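# Place the square wipe sachet into the held pouch

## Task

Move only the square sachet (the wipe) into the first-aid pouch that one hand is holding, leaving every other sachet out of it. The pouch and the remaining sachets must end up on the table, and the pouch should not fall or tip over.

## Robot and tools

Robot: two arms. left_arm has its base near (-0.042, +0.371, +0.026) m and carries a left hand. right_arm has its base near (-0.041, -0.248, +0.016) m and carries a right hand. Each hand has five fingers. A post stands fixed behind the arms. At the start one hand is already holding the pouch.

Scene frame: the origin is at table-top height, halfway between the arms. +x points out over the table, +y points toward left_arm, and +z points up. Positions are in metres and orientations are quat_wxyz.

Hand point: each arm is steered by a point fixed to the palm. It sits 0.05 m in front of the palm and 0.15 m out from the wrist flange. Its +z runs along the straightened fingers and +y points out of the palm. On the right hand, +x points across the palm away from the thumb; on the left hand, +x points toward the thumb. Straight fingertips reach 0.06-0.07 m past the point and lie 0.06 m behind it along -y. A bracket on the little-finger side of the wrist can strike objects.

Row layout: every row is a single list of 28 numbers, each in [-1, 1], and it always covers both arms.
- Numbers 1-14 are for left_arm: dx, dy, dz, rx, ry, rz, then thumb_turn, thumb_bend, index, middle, ring, little, force_limit, speed.
- Numbers 15-28 are the same fourteen for right_arm.

Pose numbers: dx to rz are offsets, not poses. They are measured along the scene-frame axes from that arm's Hand target as it stood when the action or move began. 1.0 equals 0.6 m, or 180 degrees for rotation. rx, ry, rz together form one rotation vector, applied about the Hand target position. All six at 0 asks nothing new of that arm. Each step clips the commanded orientation to within 40 degrees of the measured one.

Hand numbers: the six finger values are absolute motor targets, not offsets.
- thumb_turn: -1 places the thumb beside the palm, +1 opposite the fingers.
- thumb_bend and each finger: -1 is straight, +1 is curled.
- force_limit: the stopping force, scaled from about 0 N at -1 to 10 N at +1 (15 N for the two thumb motors).
- speed: rises from near zero at -1 to full at +0.48, and stays full above that.

No value means 'unchanged'. To keep a hand as it is, resend the last eight numbers actually sent to it. If none have been sent yet, send hand_measured followed by hand_force_limit and hand_speed.

Gripping:
- With the thumb turned in, the hand can close on items 0.035-0.065 m thick, or on handles down to about 0.025 m.
- A thumb-tip-to-index-pad pinch can hold light items up to 0.08 m.
- For a soft grip, close at speed -0.94 or lower.
- To release, send targets more open than hand_measured.
- To grip harder, raise force_limit and also send a target more closed than hand_measured.

Tools:
- execute_actions(actions, cameras): actions is a list of up to 15 rows per action. Each row is one 1/30 s control step, and a short action holds its last row up to step 15. Within an action every row counts from the same start, so rows do not add up. A later call starts from the new Hand target, so repeating an offset moves the arm further. Images come back only if actions is empty or cameras are named.
- move(target, speed, blend, blocking, cameras): target is one 28-number row or a list of up to 15 rows. Every row is an offset from the Hand targets at the start of the move, not from the previous row. The hand points travel in straight lines that do not avoid obstacles, and the move is cut off after 10 s. speed is in m/s, from 0.002 to 4.3, default 0.25; turning is capped at twice that value in rad/s. Give one speed or one per target. blend is a corner radius in m; the default 0 stops at each target. blocking=false returns after about 0.5 s while the motion continues. The result adds a 'move:' line with the outcome (done, off_target, moving, held, fault) and any limits (paced = clipped, held = steps withheld).
- wait(seconds): from 0 to 3600; it sends nothing new and returns early if a running move ends.
- stop(): brakes a running move.
- zoom_image(camera, region): region is [x0, y0, x1, y1] in image pixels, at most 504 by 504. Only cameras in the latest images can be zoomed.
- show_instructions(): shows the reference pages.
- finished_scene(scene=1): ends the scene for good.

Cameras: cam_head_left, cam_head_right, cam_high, cam_low, cam_left_wrist and cam_right_wrist, each 896x504. Calibration is supplied; cameras=["all"] shows every camera.

Result fields:
- end_effector_position / end_effector_quat_wxyz: the hand point pose in the scene frame.
- Hand target: the last commanded pose after clipping; the next offsets count from it.
- hand_measured, hand_stopped_by, hand_load_n: six values each, in motor order. hand_stopped_by reads moving, target, force, stalled or fault. hand_load_n is positive when the finger is pushed open, and it drops to about 0 when a grip is lost.
- Joint velocities, joint torques and motor temperatures are also reported. A MOTOR HOT line appears at 85 °C. At 100 °C that arm goes limp for 30-60 s.

Arm behaviour: an arm often rests 1-3 cm (up to 5 cm) short of its command, usually low. This does not mean it touched something. Send the missing distance as a new offset. To end a push against something, command back past the hand point.

Avoid:
- dropping anything, even a few millimetres, or releasing parts that are moving;
- fast impacts, hard presses, or forcing the arm toward poses it cannot reach, which also heats the motors;
- bringing the two hands or arms together, or closing one hand on the other's fingers;
- letting the pouch tip or fall, or anything leave the table;
- putting any sachet other than the square wipe into the pouch.

Each tool is called after "Emit:" in YAML: its name, and indented under it one key for each argument.

Reference images:

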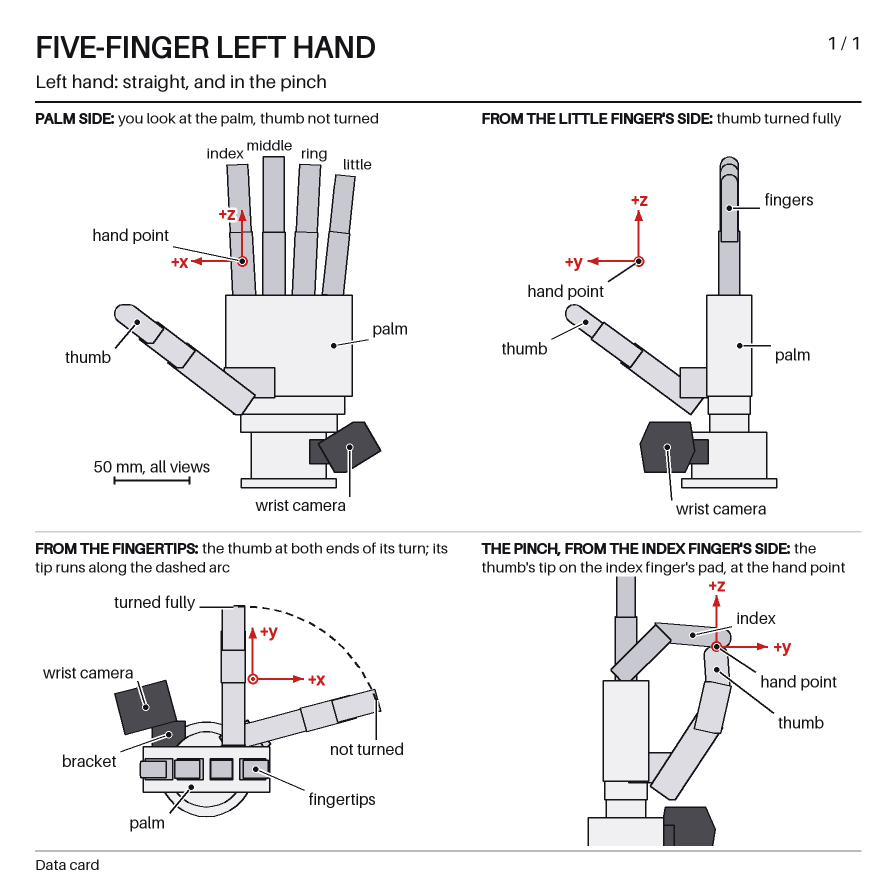

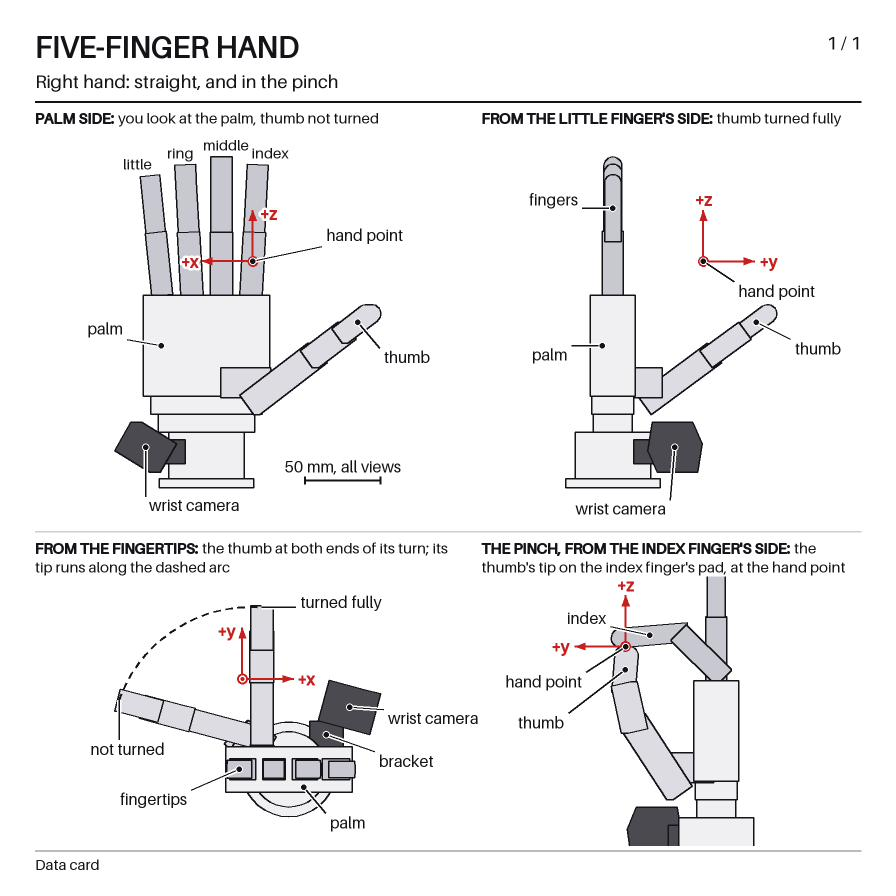

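## Session

Emit:
execute_actions:
  actions: []

Scene clock: 0.00 s.
left_arm: end_effector_position=(+0.2355, -0.0110, +0.2169) hand_measured=(+0.928, -0.268, +0.304, +0.298, +1.000, +1.000) hand_load_n=(+1.5, +4.0, +1.5, +7.5, +0.0, +0.0) hand_stopped_by=(target, target, target, target, target, target) hand_force_limit=0.00 hand_speed=-0.80 end_effector_quat_wxyz=(+0.394, +0.579, +0.512, -0.498) | right_arm: end_effector_position=(+0.5004, -0.2191, +0.4484) hand_measured=(-1.000, -1.000, -1.000, -1.000, -1.000, -1.000) hand_load_n=(-0.5, +0.0, +0.0, +0.0, +0.0, +0.0) hand_stopped_by=(target, target, target, target, target, target) hand_force_limit=0.00 hand_speed=-0.80 end_effector_quat_wxyz=(+0.499, -0.499, +0.501, -0.501)
Joint positions: left_arm=[-0.656 1.157 0.565 0.18 1.069 1.882] | right_arm=[0 1.047 1.047 0 0 0]
Joint velocities: within noise
Joint torques (N m): no reading
Motor temperatures (°C): left_arm=[29 30 28 24 29 27] | right_arm=[26 27 25 28 28 25]
Heat: left arm: hottest shoulder 30 °C; right arm: hottest wrist pitch 28 °C.
Hand target: left_arm +0.2402, -0.0144, +0.2255; +0.400, +0.580, +0.507, -0.497 | right_arm +0.5019, -0.2191, +0.4675; +0.507, -0.491, +0.493, -0.509

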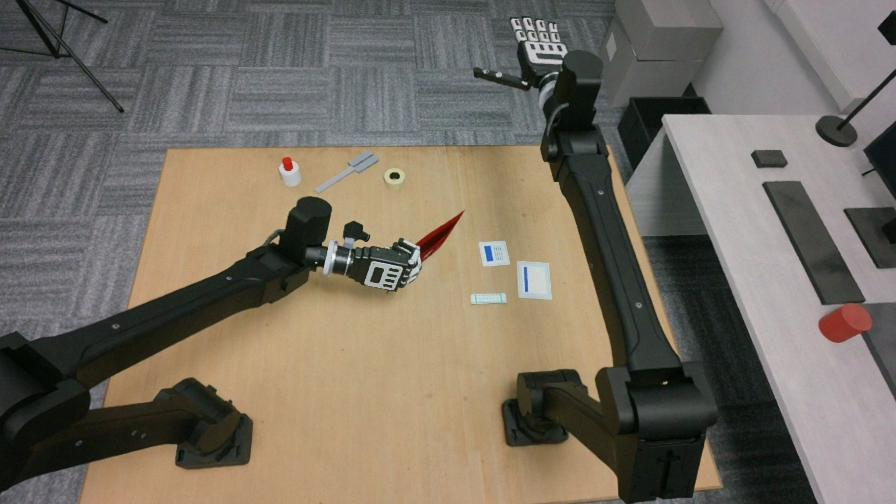

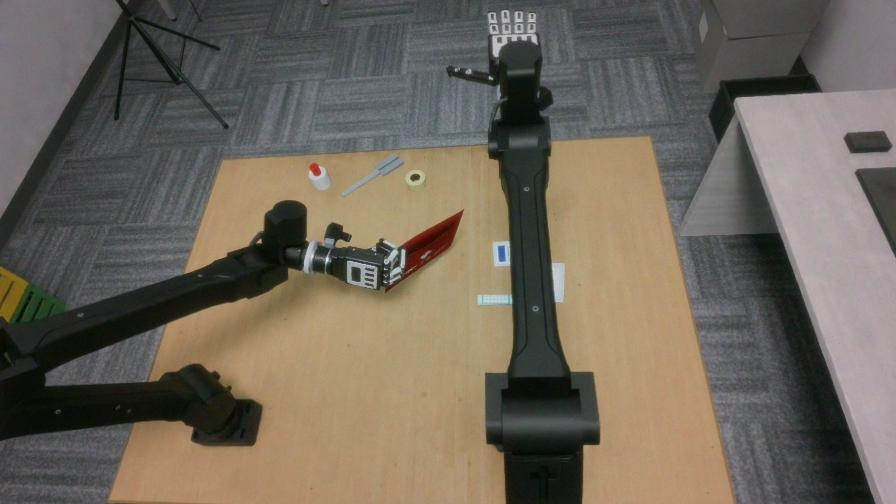

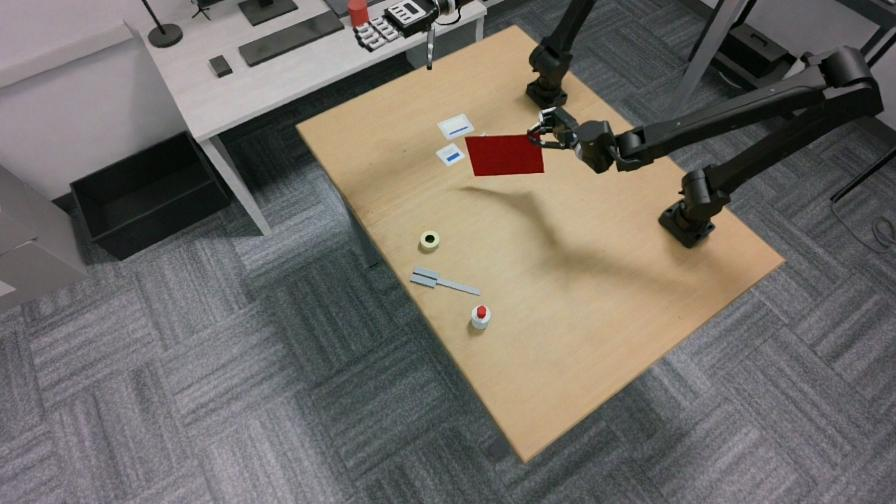

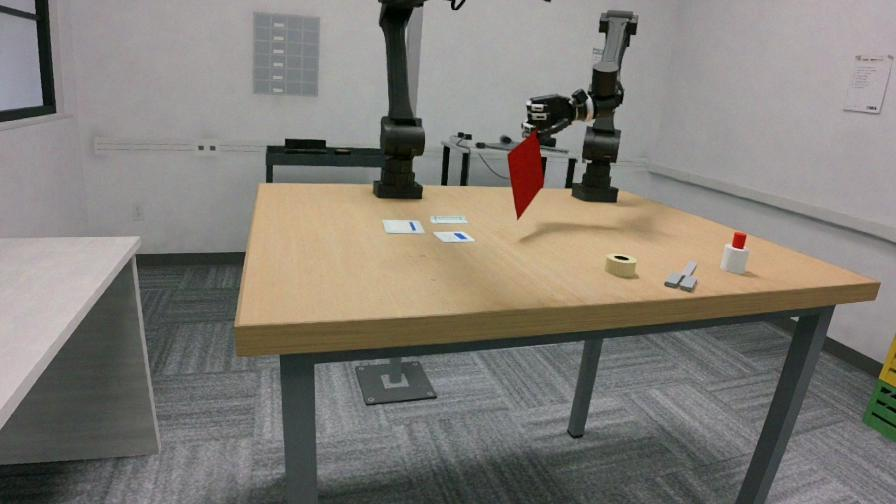

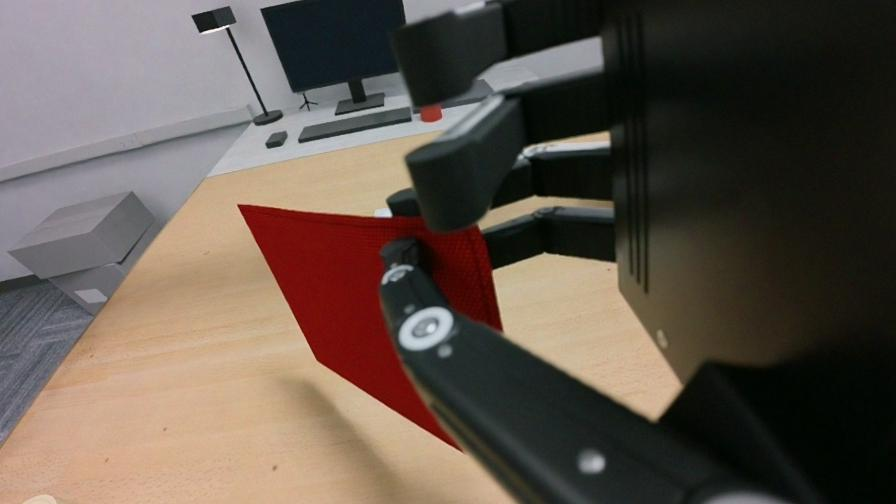

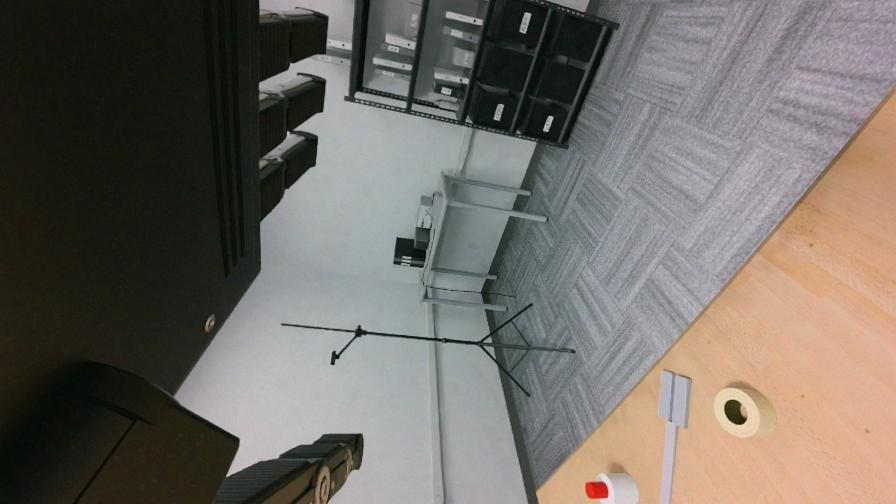

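Emit:
zoom_image:
  camera: "cam_head_left"
  region: [380, 180, 580, 320]

Emit:
zoom_image:
  camera: "cam_high"
  region: [410, 80, 590, 200]

Emit:
zoom_image:
  camera: "cam_head_right"
  region: [360, 190, 580, 320]

Emit:
zoom_image:
  camera: "cam_low"
  region: [350, 80, 630, 270]

Emit:
zoom_image:
  camera: "cam_left_wrist"
  region: [200, 150, 660, 480]

Scaled by 2.520 from the camera's image (finer frame: 1280x720).

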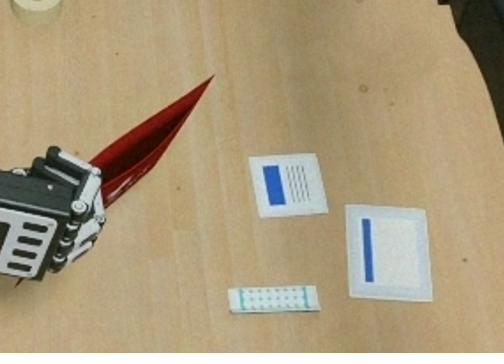

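Scaled by 2.800 from the camera's image (finer frame: 1280x720).

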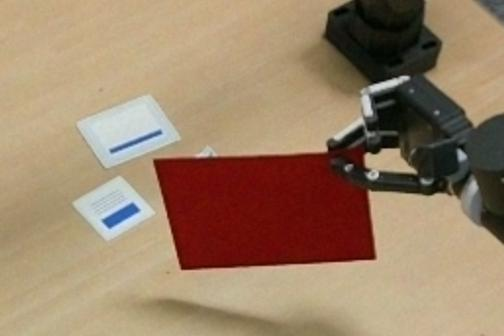

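Scaled by 2.291 from the camera's image (finer frame: 1280x720).

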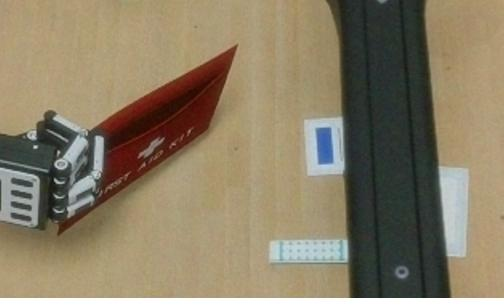

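Scaled by 1.800 from the camera's image (finer frame: 1280x720).

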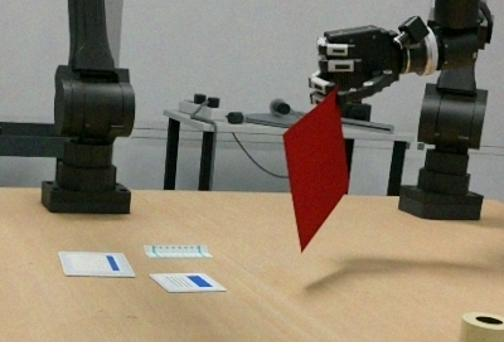

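Scaled by 1.096 from the camera's image (finer frame: 1280x720).

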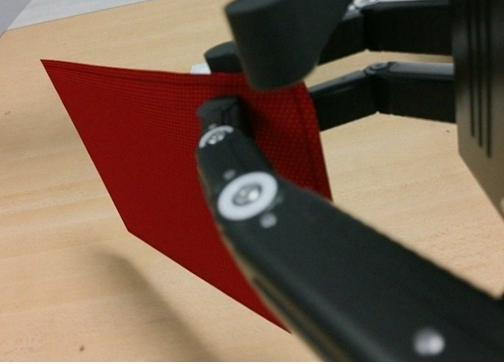

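Emit:
zoom_image:
  camera: "cam_low"
  region: [375, 205, 485, 255]

Emit:
zoom_image:
  camera: "cam_low"
  region: [490, 80, 630, 240]

Emit:
zoom_image:
  camera: "cam_head_left"
  region: [370, 200, 480, 300]

Emit:
zoom_image:
  camera: "cam_head_right"
  region: [370, 200, 480, 300]

Emit:
zoom_image:
  camera: "cam_high"
  region: [425, 105, 555, 185]

Scaled by 4.582 from the camera's image (finer frame: 1280x720).

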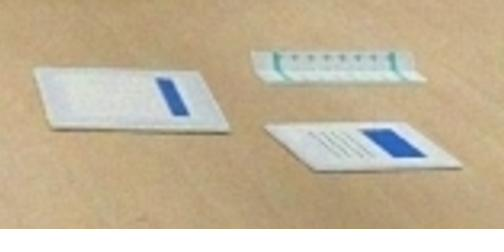

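Scaled by 3.150 from the camera's image (finer frame: 1280x720).

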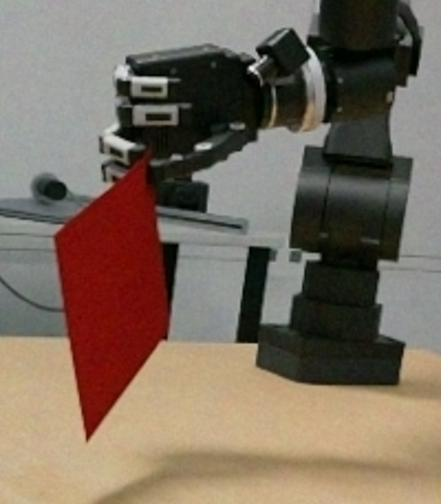

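Scaled by 4.582 from the camera's image (finer frame: 1280x720).

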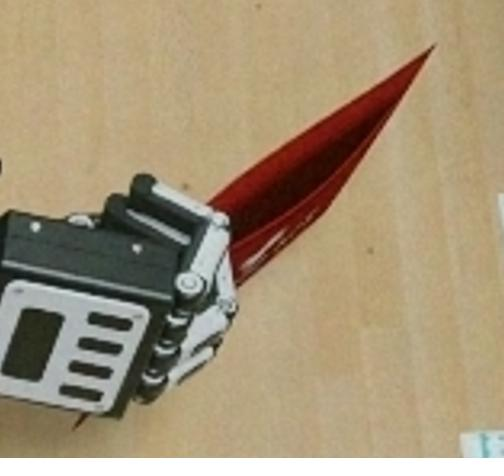

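Scaled by 4.582 from the camera's image (finer frame: 1280x720).

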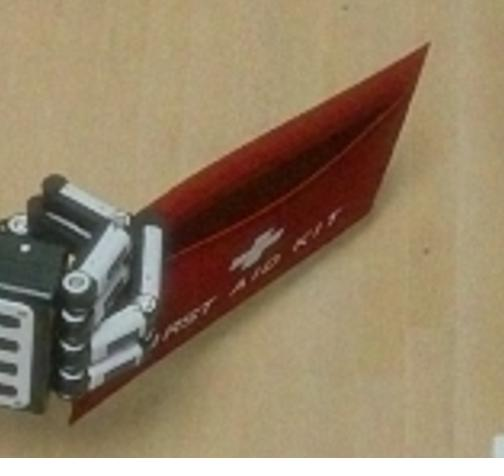

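Scaled by 3.877 from the camera's image (finer frame: 1280x720).

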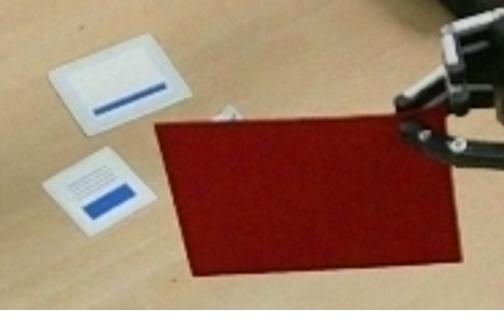

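Emit:
move:
  target: [0,0,0,0,0,0,0.928,-0.268,0.304,0.298,1.0,1.0,0.0,-0.8,-0.2332,0.0085,-0.45,-0.0585,0.2278,-0.0219,1.0,-1.0,-0.35,-0.35,1.0,1.0,-0.4,-0.2]
  speed: 0.2
  cameras: ["all"]

Scene clock: 107.37 s.
left_arm: end_effector_position=(+0.2355, -0.0110, +0.2169) hand_measured=(+0.928, -0.270, +0.304, +0.298, +1.000, +1.000) hand_load_n=(+1.5, +4.0, +1.0, +7.5, +0.0, +0.0) hand_stopped_by=(target, target, target, force, target, target) hand_force_limit=0.00 hand_speed=-0.80 end_effector_quat_wxyz=(+0.394, +0.579, +0.512, -0.498) | right_arm: end_effector_position=(+0.3642, -0.2164, +0.2049) hand_measured=(+1.000, -1.000, -0.350, -0.350, +1.000, +1.000) hand_load_n=(+0.0, +0.0, +0.0, +0.0, +0.0, +0.0) hand_stopped_by=(target, target, target, target, target, target) hand_force_limit=-0.40 hand_speed=-0.20 end_effector_quat_wxyz=(-0.245, +0.659, -0.607, +0.370)
Joint positions: left_arm=[-0.656 1.157 0.565 0.18 1.069 1.882] | right_arm=[0.121 0.957 0.761 -0.474 0.219 -0.071]
Joint torques (N m): left_arm=[0.44 -6.42 10.76 2.07 0.41 0.12] | right_arm=[3.66 -3.25 11.28 1.1 0.25 -0.02]
Motor temperatures (°C): left_arm=[29 30 36 24 29 27] | right_arm=[26 27 39 28 28 25]
Heat: left arm: hottest elbow 36 °C; right arm: hottest elbow 39 °C.
Hand target: left_arm +0.2402, -0.0144, +0.2255; +0.400, +0.580, +0.507, -0.497 | right_arm +0.3619, -0.2139, +0.1975; -0.239, +0.665, -0.607, +0.364
Off the commanded pose: left_arm 0.010 m, 1 deg | right_arm 0.008 m, 1 deg.
move: done
cam_right_wrist: T_world_to_cam=[[-0.62226, -0.41715, -0.6624, 0.26475], [-0.55863, 0.82941, 0.00246, 0.37957], [0.54838, 0.37157, -0.74915, 0.15236]] pos_world=[0.29324, -0.26099, 0.28858]

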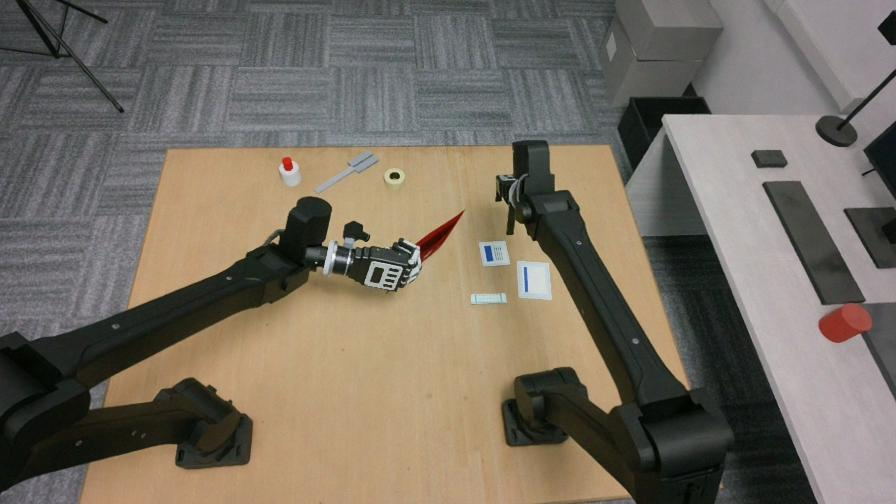

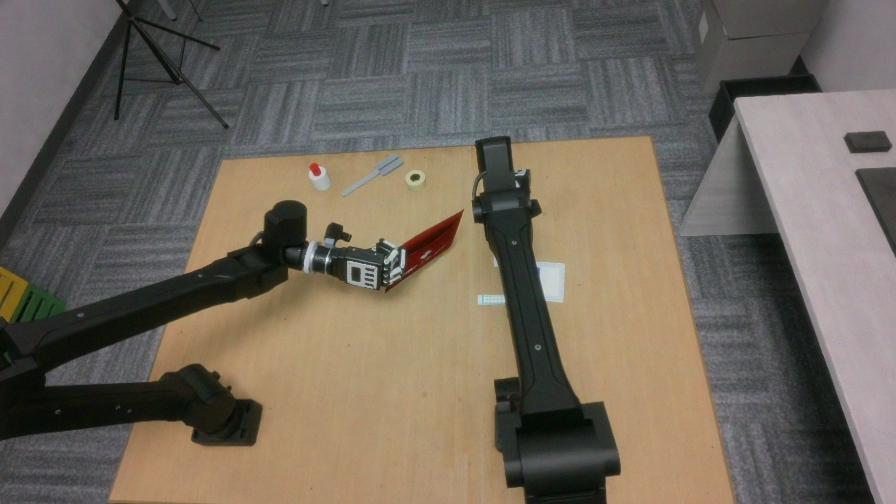

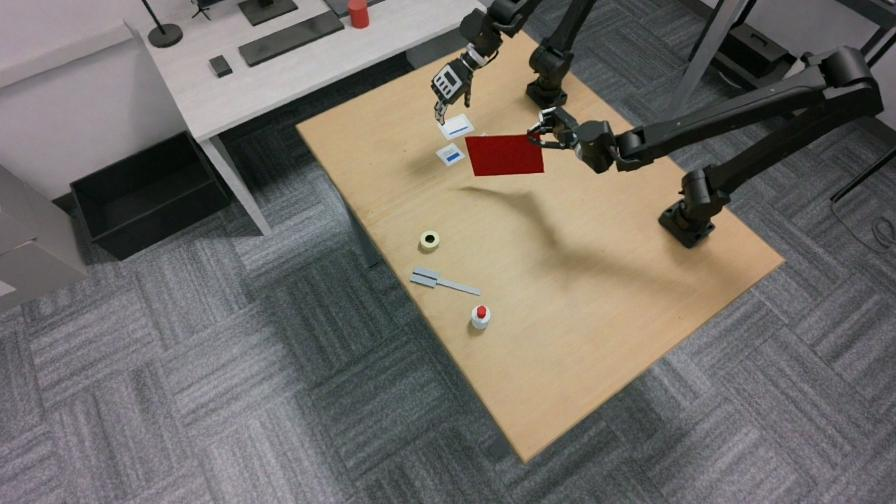

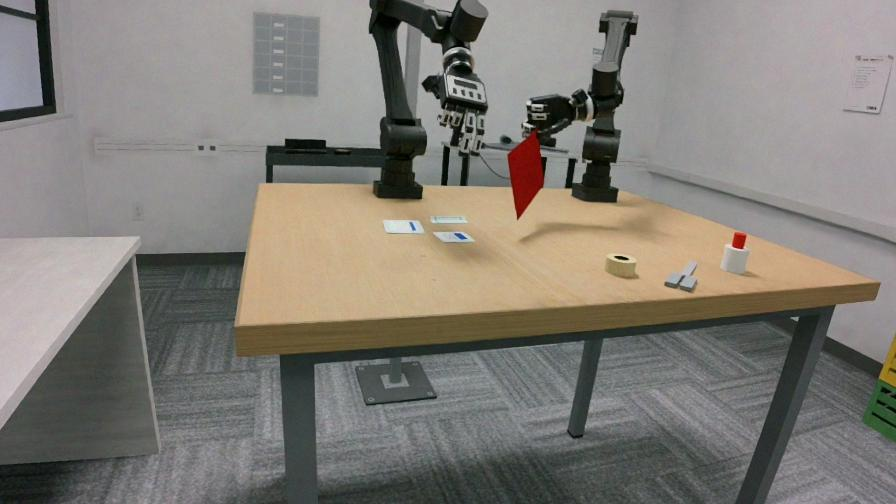

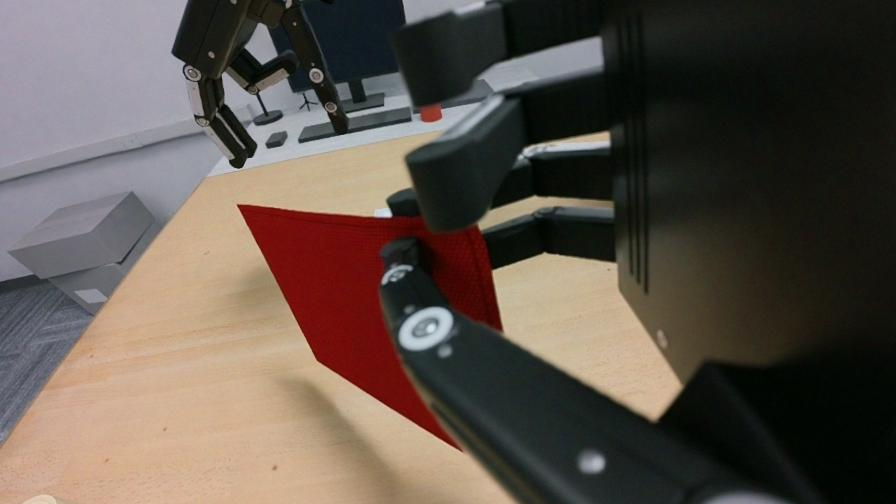

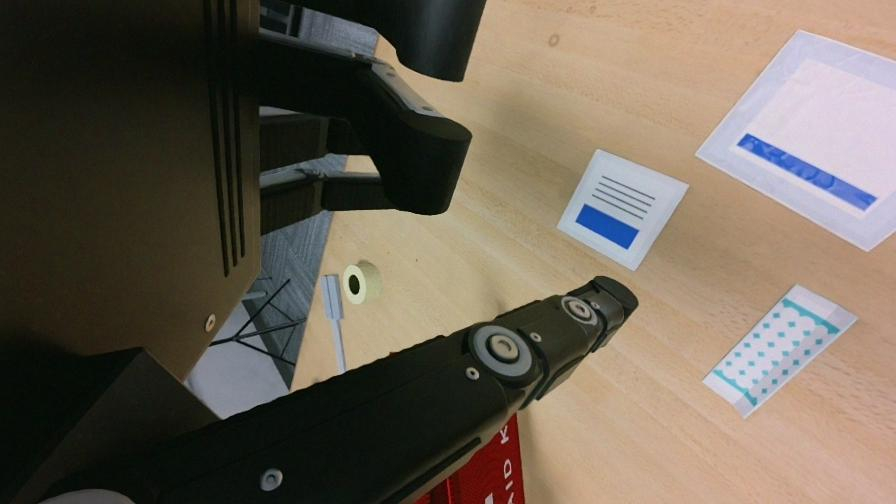

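Emit:
zoom_image:
  camera: "cam_right_wrist"
  region: [540, 140, 700, 280]

Emit:
zoom_image:
  camera: "cam_low"
  region: [400, 60, 520, 160]

Emit:
zoom_image:
  camera: "cam_right_wrist"
  region: [680, 270, 880, 430]

Scaled by 3.150 from the camera's image (finer frame: 1280x720).

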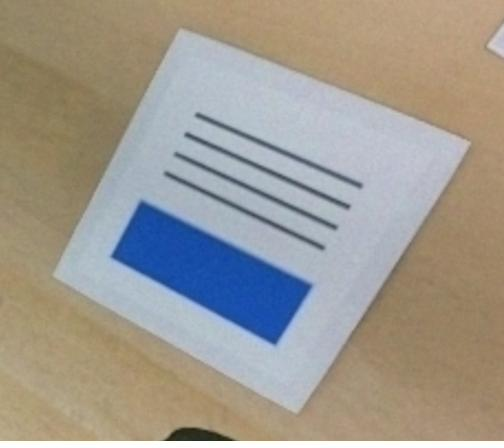

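Scaled by 4.200 from the camera's image (finer frame: 1280x720).

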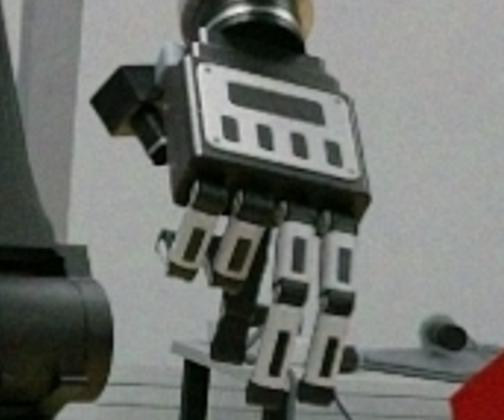

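Scaled by 2.520 from the camera's image (finer frame: 1280x720).

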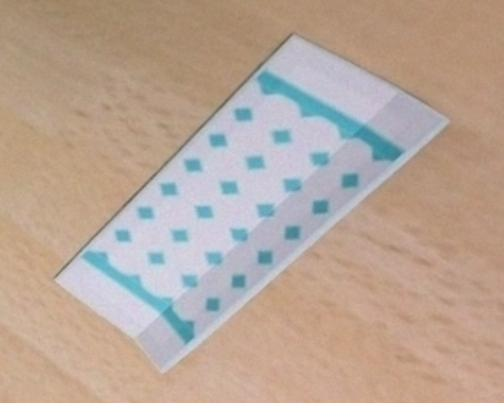

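Emit:
zoom_image:
  camera: "cam_high"
  region: [410, 50, 510, 170]

Emit:
zoom_image:
  camera: "cam_head_left"
  region: [460, 130, 580, 280]

Scaled by 4.200 from the camera's image (finer frame: 1280x720).

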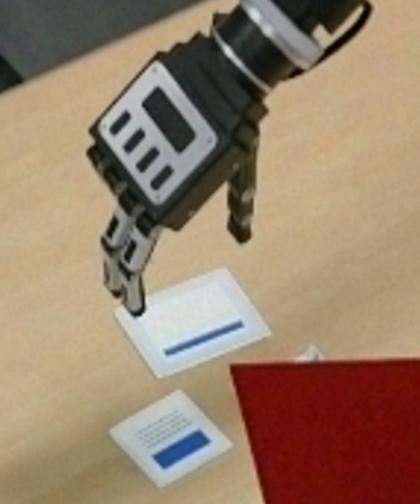

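Scaled by 3.360 from the camera's image (finer frame: 1280x720).

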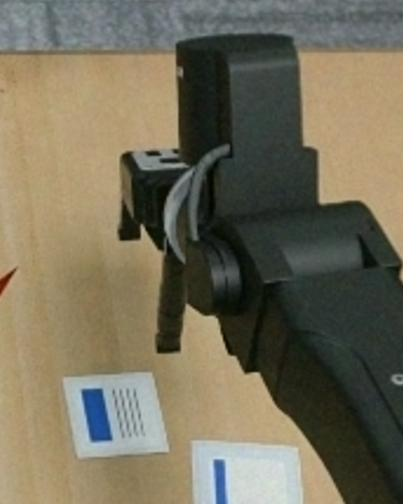

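Emit:
move:
  target: [0,0,0,0,0,0,0.928,-0.268,0.304,0.298,1.0,1.0,0.0,-0.8,0.0183,-0.0267,-0.2167,0,0,0,1.0,-1.0,-0.35,-0.35,1.0,1.0,-0.4,-0.2]
  speed: 0.15
  cameras: ["cam_head_left","cam_high","cam_low","cam_right_wrist"]

Scene clock: 123.50 s.
left_arm: end_effector_position=(+0.2355, -0.0110, +0.2169) hand_measured=(+0.928, -0.270, +0.304, +0.298, +1.000, +1.000) hand_load_n=(+1.5, +4.0, +1.5, +7.5, +0.0, +0.0) hand_stopped_by=(target, target, target, force, target, target) hand_force_limit=0.00 hand_speed=-0.80 end_effector_quat_wxyz=(+0.394, +0.579, +0.512, -0.498) | right_arm: end_effector_position=(+0.3718, -0.2268, +0.0689) hand_measured=(+1.000, -1.000, -0.350, -0.350, +1.000, +1.000) hand_load_n=(+0.0, +0.0, +0.0, +0.0, +0.0, +0.0) hand_stopped_by=(target, target, target, target, target, target) hand_force_limit=-0.40 hand_speed=-0.20 end_effector_quat_wxyz=(-0.239, +0.665, -0.609, +0.361)
Joint positions: left_arm=[-0.656 1.157 0.565 0.18 1.069 1.882] | right_arm=[0.08 1.189 0.528 -0.027 0.181 -0.097]
Joint torques (N m): left_arm=[0.44 -6.42 10.76 2.06 0.41 0.12] | right_arm=[2.61 -4.95 9.25 1.92 0.04 -0.11]
Heat: left arm: hottest elbow 36 °C; right arm: hottest elbow 37 °C.
Hand target: left_arm +0.2402, -0.0144, +0.2255; +0.400, +0.580, +0.507, -0.497 | right_arm +0.3730, -0.2300, +0.0675; -0.239, +0.664, -0.607, +0.364
Off the commanded pose: left_arm 0.010 m, 1 deg | right_arm 0.004 m, 0 deg.
move: done
cam_right_wrist: T_world_to_cam=[[-0.6362, -0.41923, -0.64768, 0.17877], [-0.56208, 0.82691, 0.01688, 0.39239], [0.5285, 0.37479, -0.76172, 0.05918]] pos_world=[0.30301, -0.2717, 0.15424]

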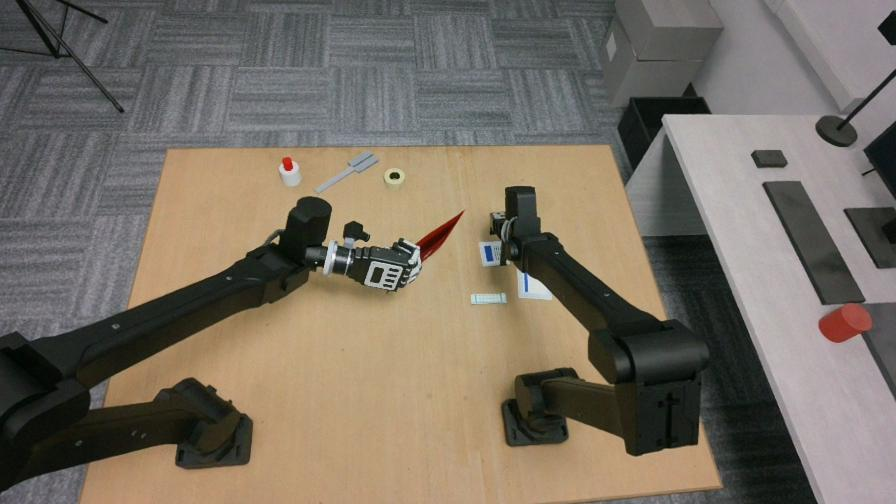

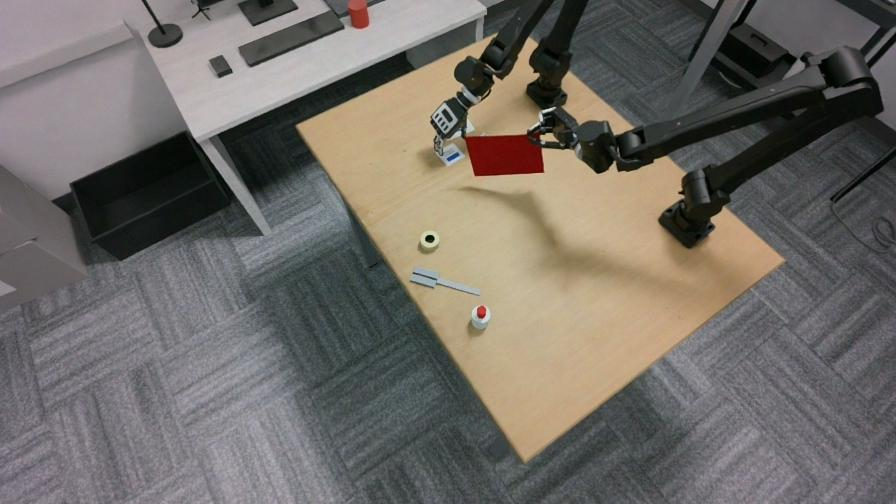

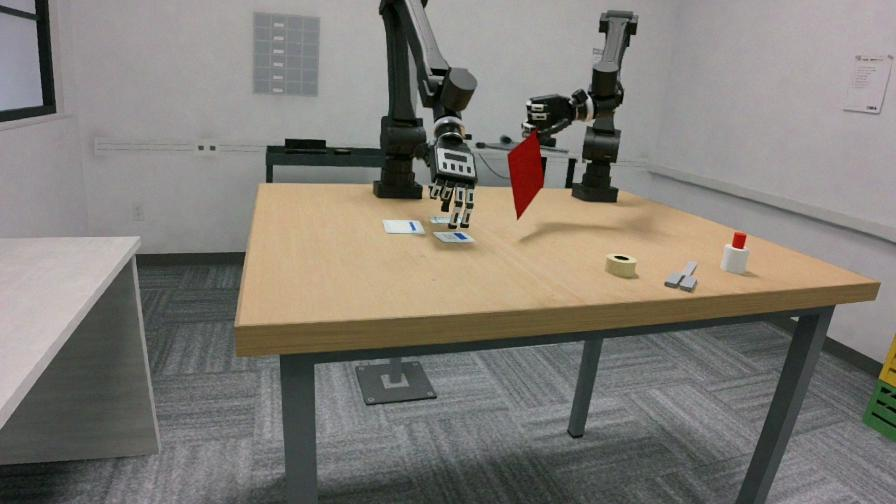

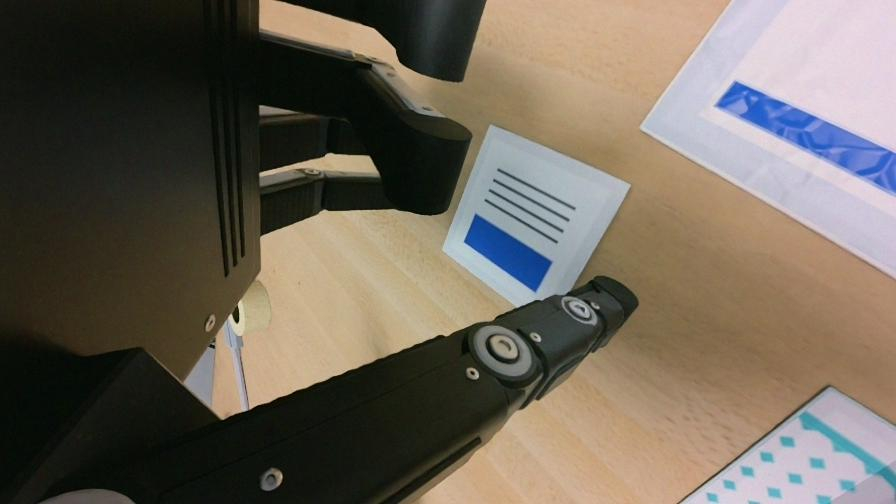

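Emit:
execute_actions:
  actions:
    - [[0,0,0,0,0,0,0.928,-0.268,0.304,0.298,1.0,1.0,0.0,-0.8,0,0,0,0,0,0,1.0,-1.0,-0.35,-0.35,-1.0,-1.0,-0.4,-0.2]]
    - [[0,0,0,0,0,0,0.928,-0.268,0.304,0.298,1.0,1.0,0.0,-0.8,0,0,0,0,0,0,1.0,-1.0,-0.35,-0.35,-1.0,-1.0,-0.4,-0.2]]
  cameras: ["cam_head_left","cam_high","cam_low","cam_right_wrist"]

Emit:
zoom_image:
  camera: "cam_low"
  region: [400, 160, 500, 260]

Emit:
zoom_image:
  camera: "cam_high"
  region: [410, 90, 490, 180]

Emit:
zoom_image:
  camera: "cam_head_left"
  region: [460, 180, 560, 280]

Scene clock: 127.90 s.
left_arm: end_effector_position=(+0.2355, -0.0110, +0.2169) hand_measured=(+0.928, -0.270, +0.304, +0.298, +1.000, +1.000) hand_load_n=(+1.0, +4.0, +1.0, +7.5, +0.0, +0.0) hand_stopped_by=(target, target, target, force, target, target) hand_force_limit=0.00 hand_speed=-0.80 end_effector_quat_wxyz=(+0.394, +0.579, +0.512, -0.498) | right_arm: end_effector_position=(+0.3717, -0.2268, +0.0689) hand_measured=(+1.000, -1.000, -0.350, -0.350, -1.000, -1.000) hand_load_n=(+0.0, +0.0, +0.0, +0.0, +0.0, +0.0) hand_stopped_by=(target, target, target, target, target, target) hand_force_limit=-0.40 hand_speed=-0.20 end_effector_quat_wxyz=(-0.239, +0.665, -0.608, +0.361)
Joint positions: left_arm=[-0.656 1.157 0.565 0.18 1.069 1.882] | right_arm=[0.08 1.189 0.528 -0.027 0.181 -0.098]
Joint torques (N m): left_arm=[0.44 -6.42 10.76 2.07 0.41 0.12] | right_arm=[2.78 -4.78 9.31 1.91 0.04 -0.11]
Heat: left arm: hottest elbow 36 °C; right arm: hottest elbow 37 °C.
Hand target: left_arm +0.2402, -0.0144, +0.2255; +0.400, +0.580, +0.507, -0.497 | right_arm +0.3730, -0.2301, +0.0675; -0.239, +0.664, -0.607, +0.364
Off the commanded pose: left_arm 0.010 m, 1 deg | right_arm 0.004 m, 0 deg.
Step readings (end_effector_position of left_arm | right_arm):
0: (+0.2355, -0.0110, +0.2169) | (+0.3717, -0.2268, +0.0689)
1: (+0.2355, -0.0110, +0.2169) | (+0.3717, -0.2268, +0.0689)
2: (+0.2355, -0.0110, +0.2169) | (+0.3717, -0.2268, +0.0689)
4: (+0.2355, -0.0110, +0.2169) | (+0.3717, -0.2268, +0.0689)
8: (+0.2355, -0.0110, +0.2169) | (+0.3717, -0.2268, +0.0689)
15: (+0.2355, -0.0110, +0.2169) | (+0.3717, -0.2268, +0.0689)
16: (+0.2355, -0.0110, +0.2169) | (+0.3717, -0.2268, +0.0689)
17: (+0.2355, -0.0110, +0.2169) | (+0.3717, -0.2268, +0.0689)
19: (+0.2355, -0.0110, +0.2169) | (+0.3717, -0.2268, +0.0689)
23: (+0.2355, -0.0110, +0.2169) | (+0.3717, -0.2268, +0.0689)
30: (+0.2355, -0.0110, +0.2169) | (+0.3717, -0.2268, +0.0689)
cam_right_wrist: T_world_to_cam=[[-0.63605, -0.41991, -0.64739, 0.17845], [-0.56246, 0.82666, 0.01641, 0.39259], [0.52828, 0.37457, -0.76198, 0.05926]] pos_world=[0.30302, -0.2718, 0.15424]

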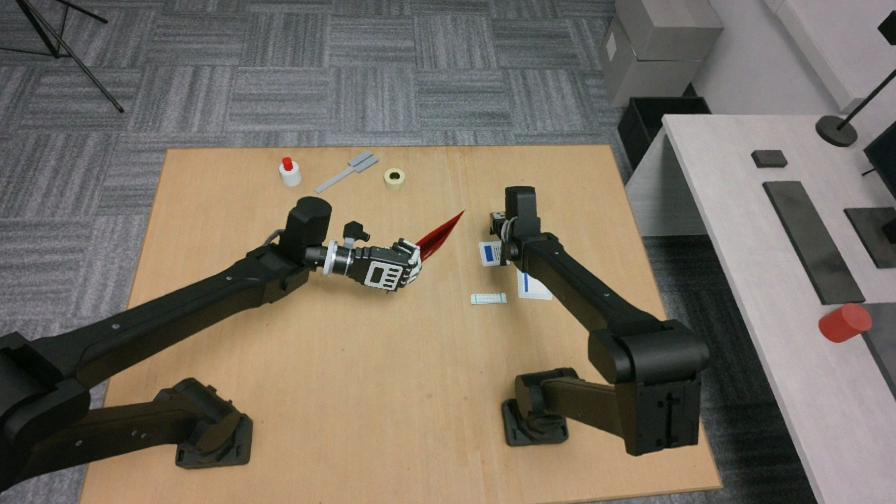

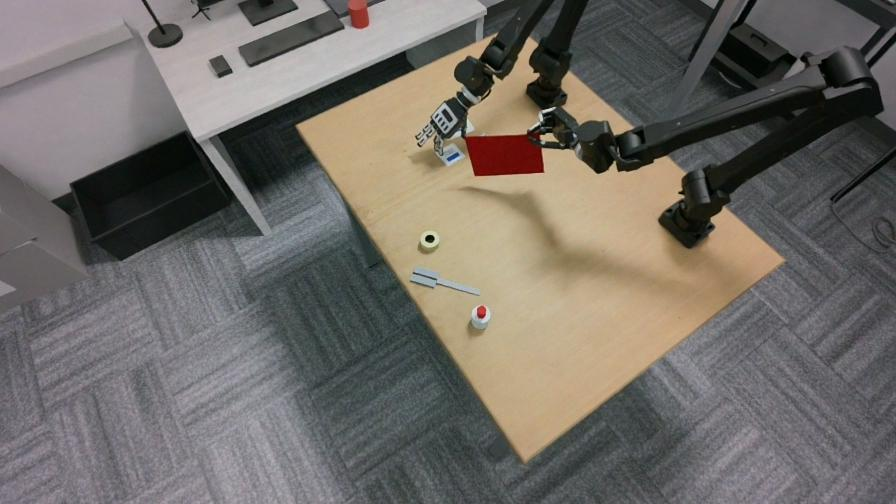

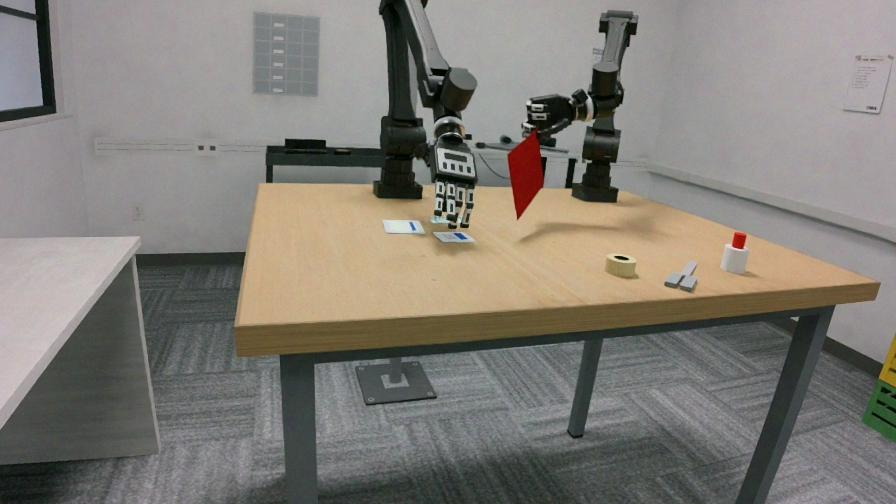

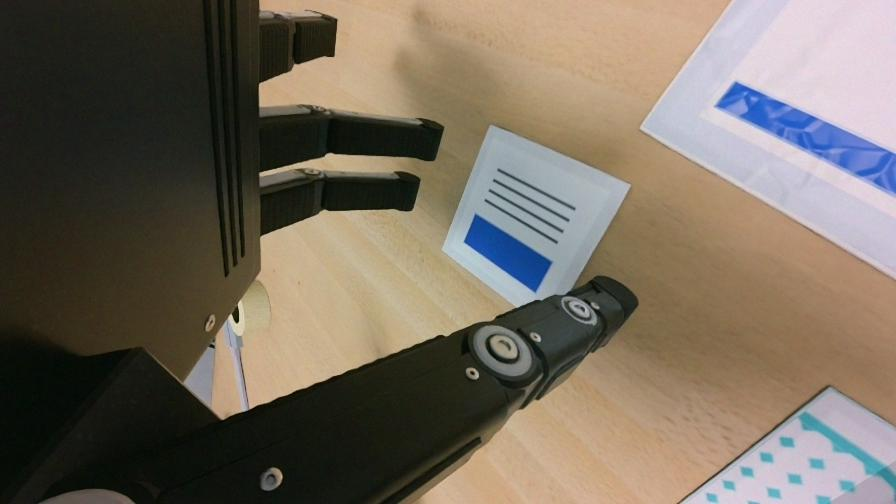

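Scaled by 5.040 from the camera's image (finer frame: 1280x720).

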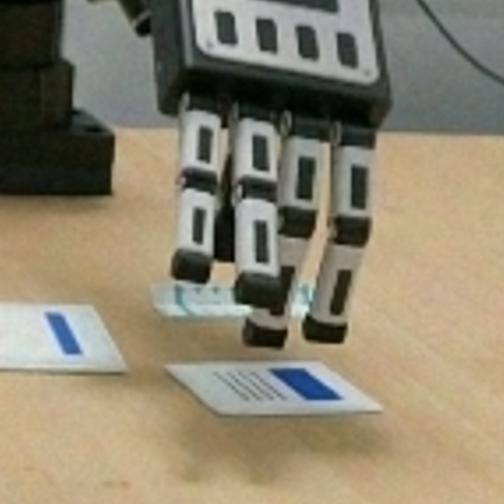

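Scaled by 5.600 from the camera's image (finer frame: 1280x720).

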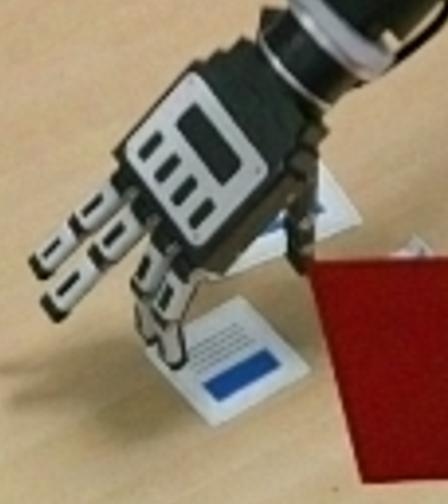

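Scaled by 5.040 from the camera's image (finer frame: 1280x720).

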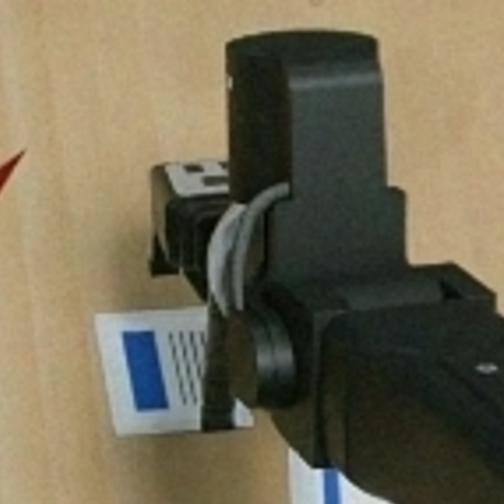

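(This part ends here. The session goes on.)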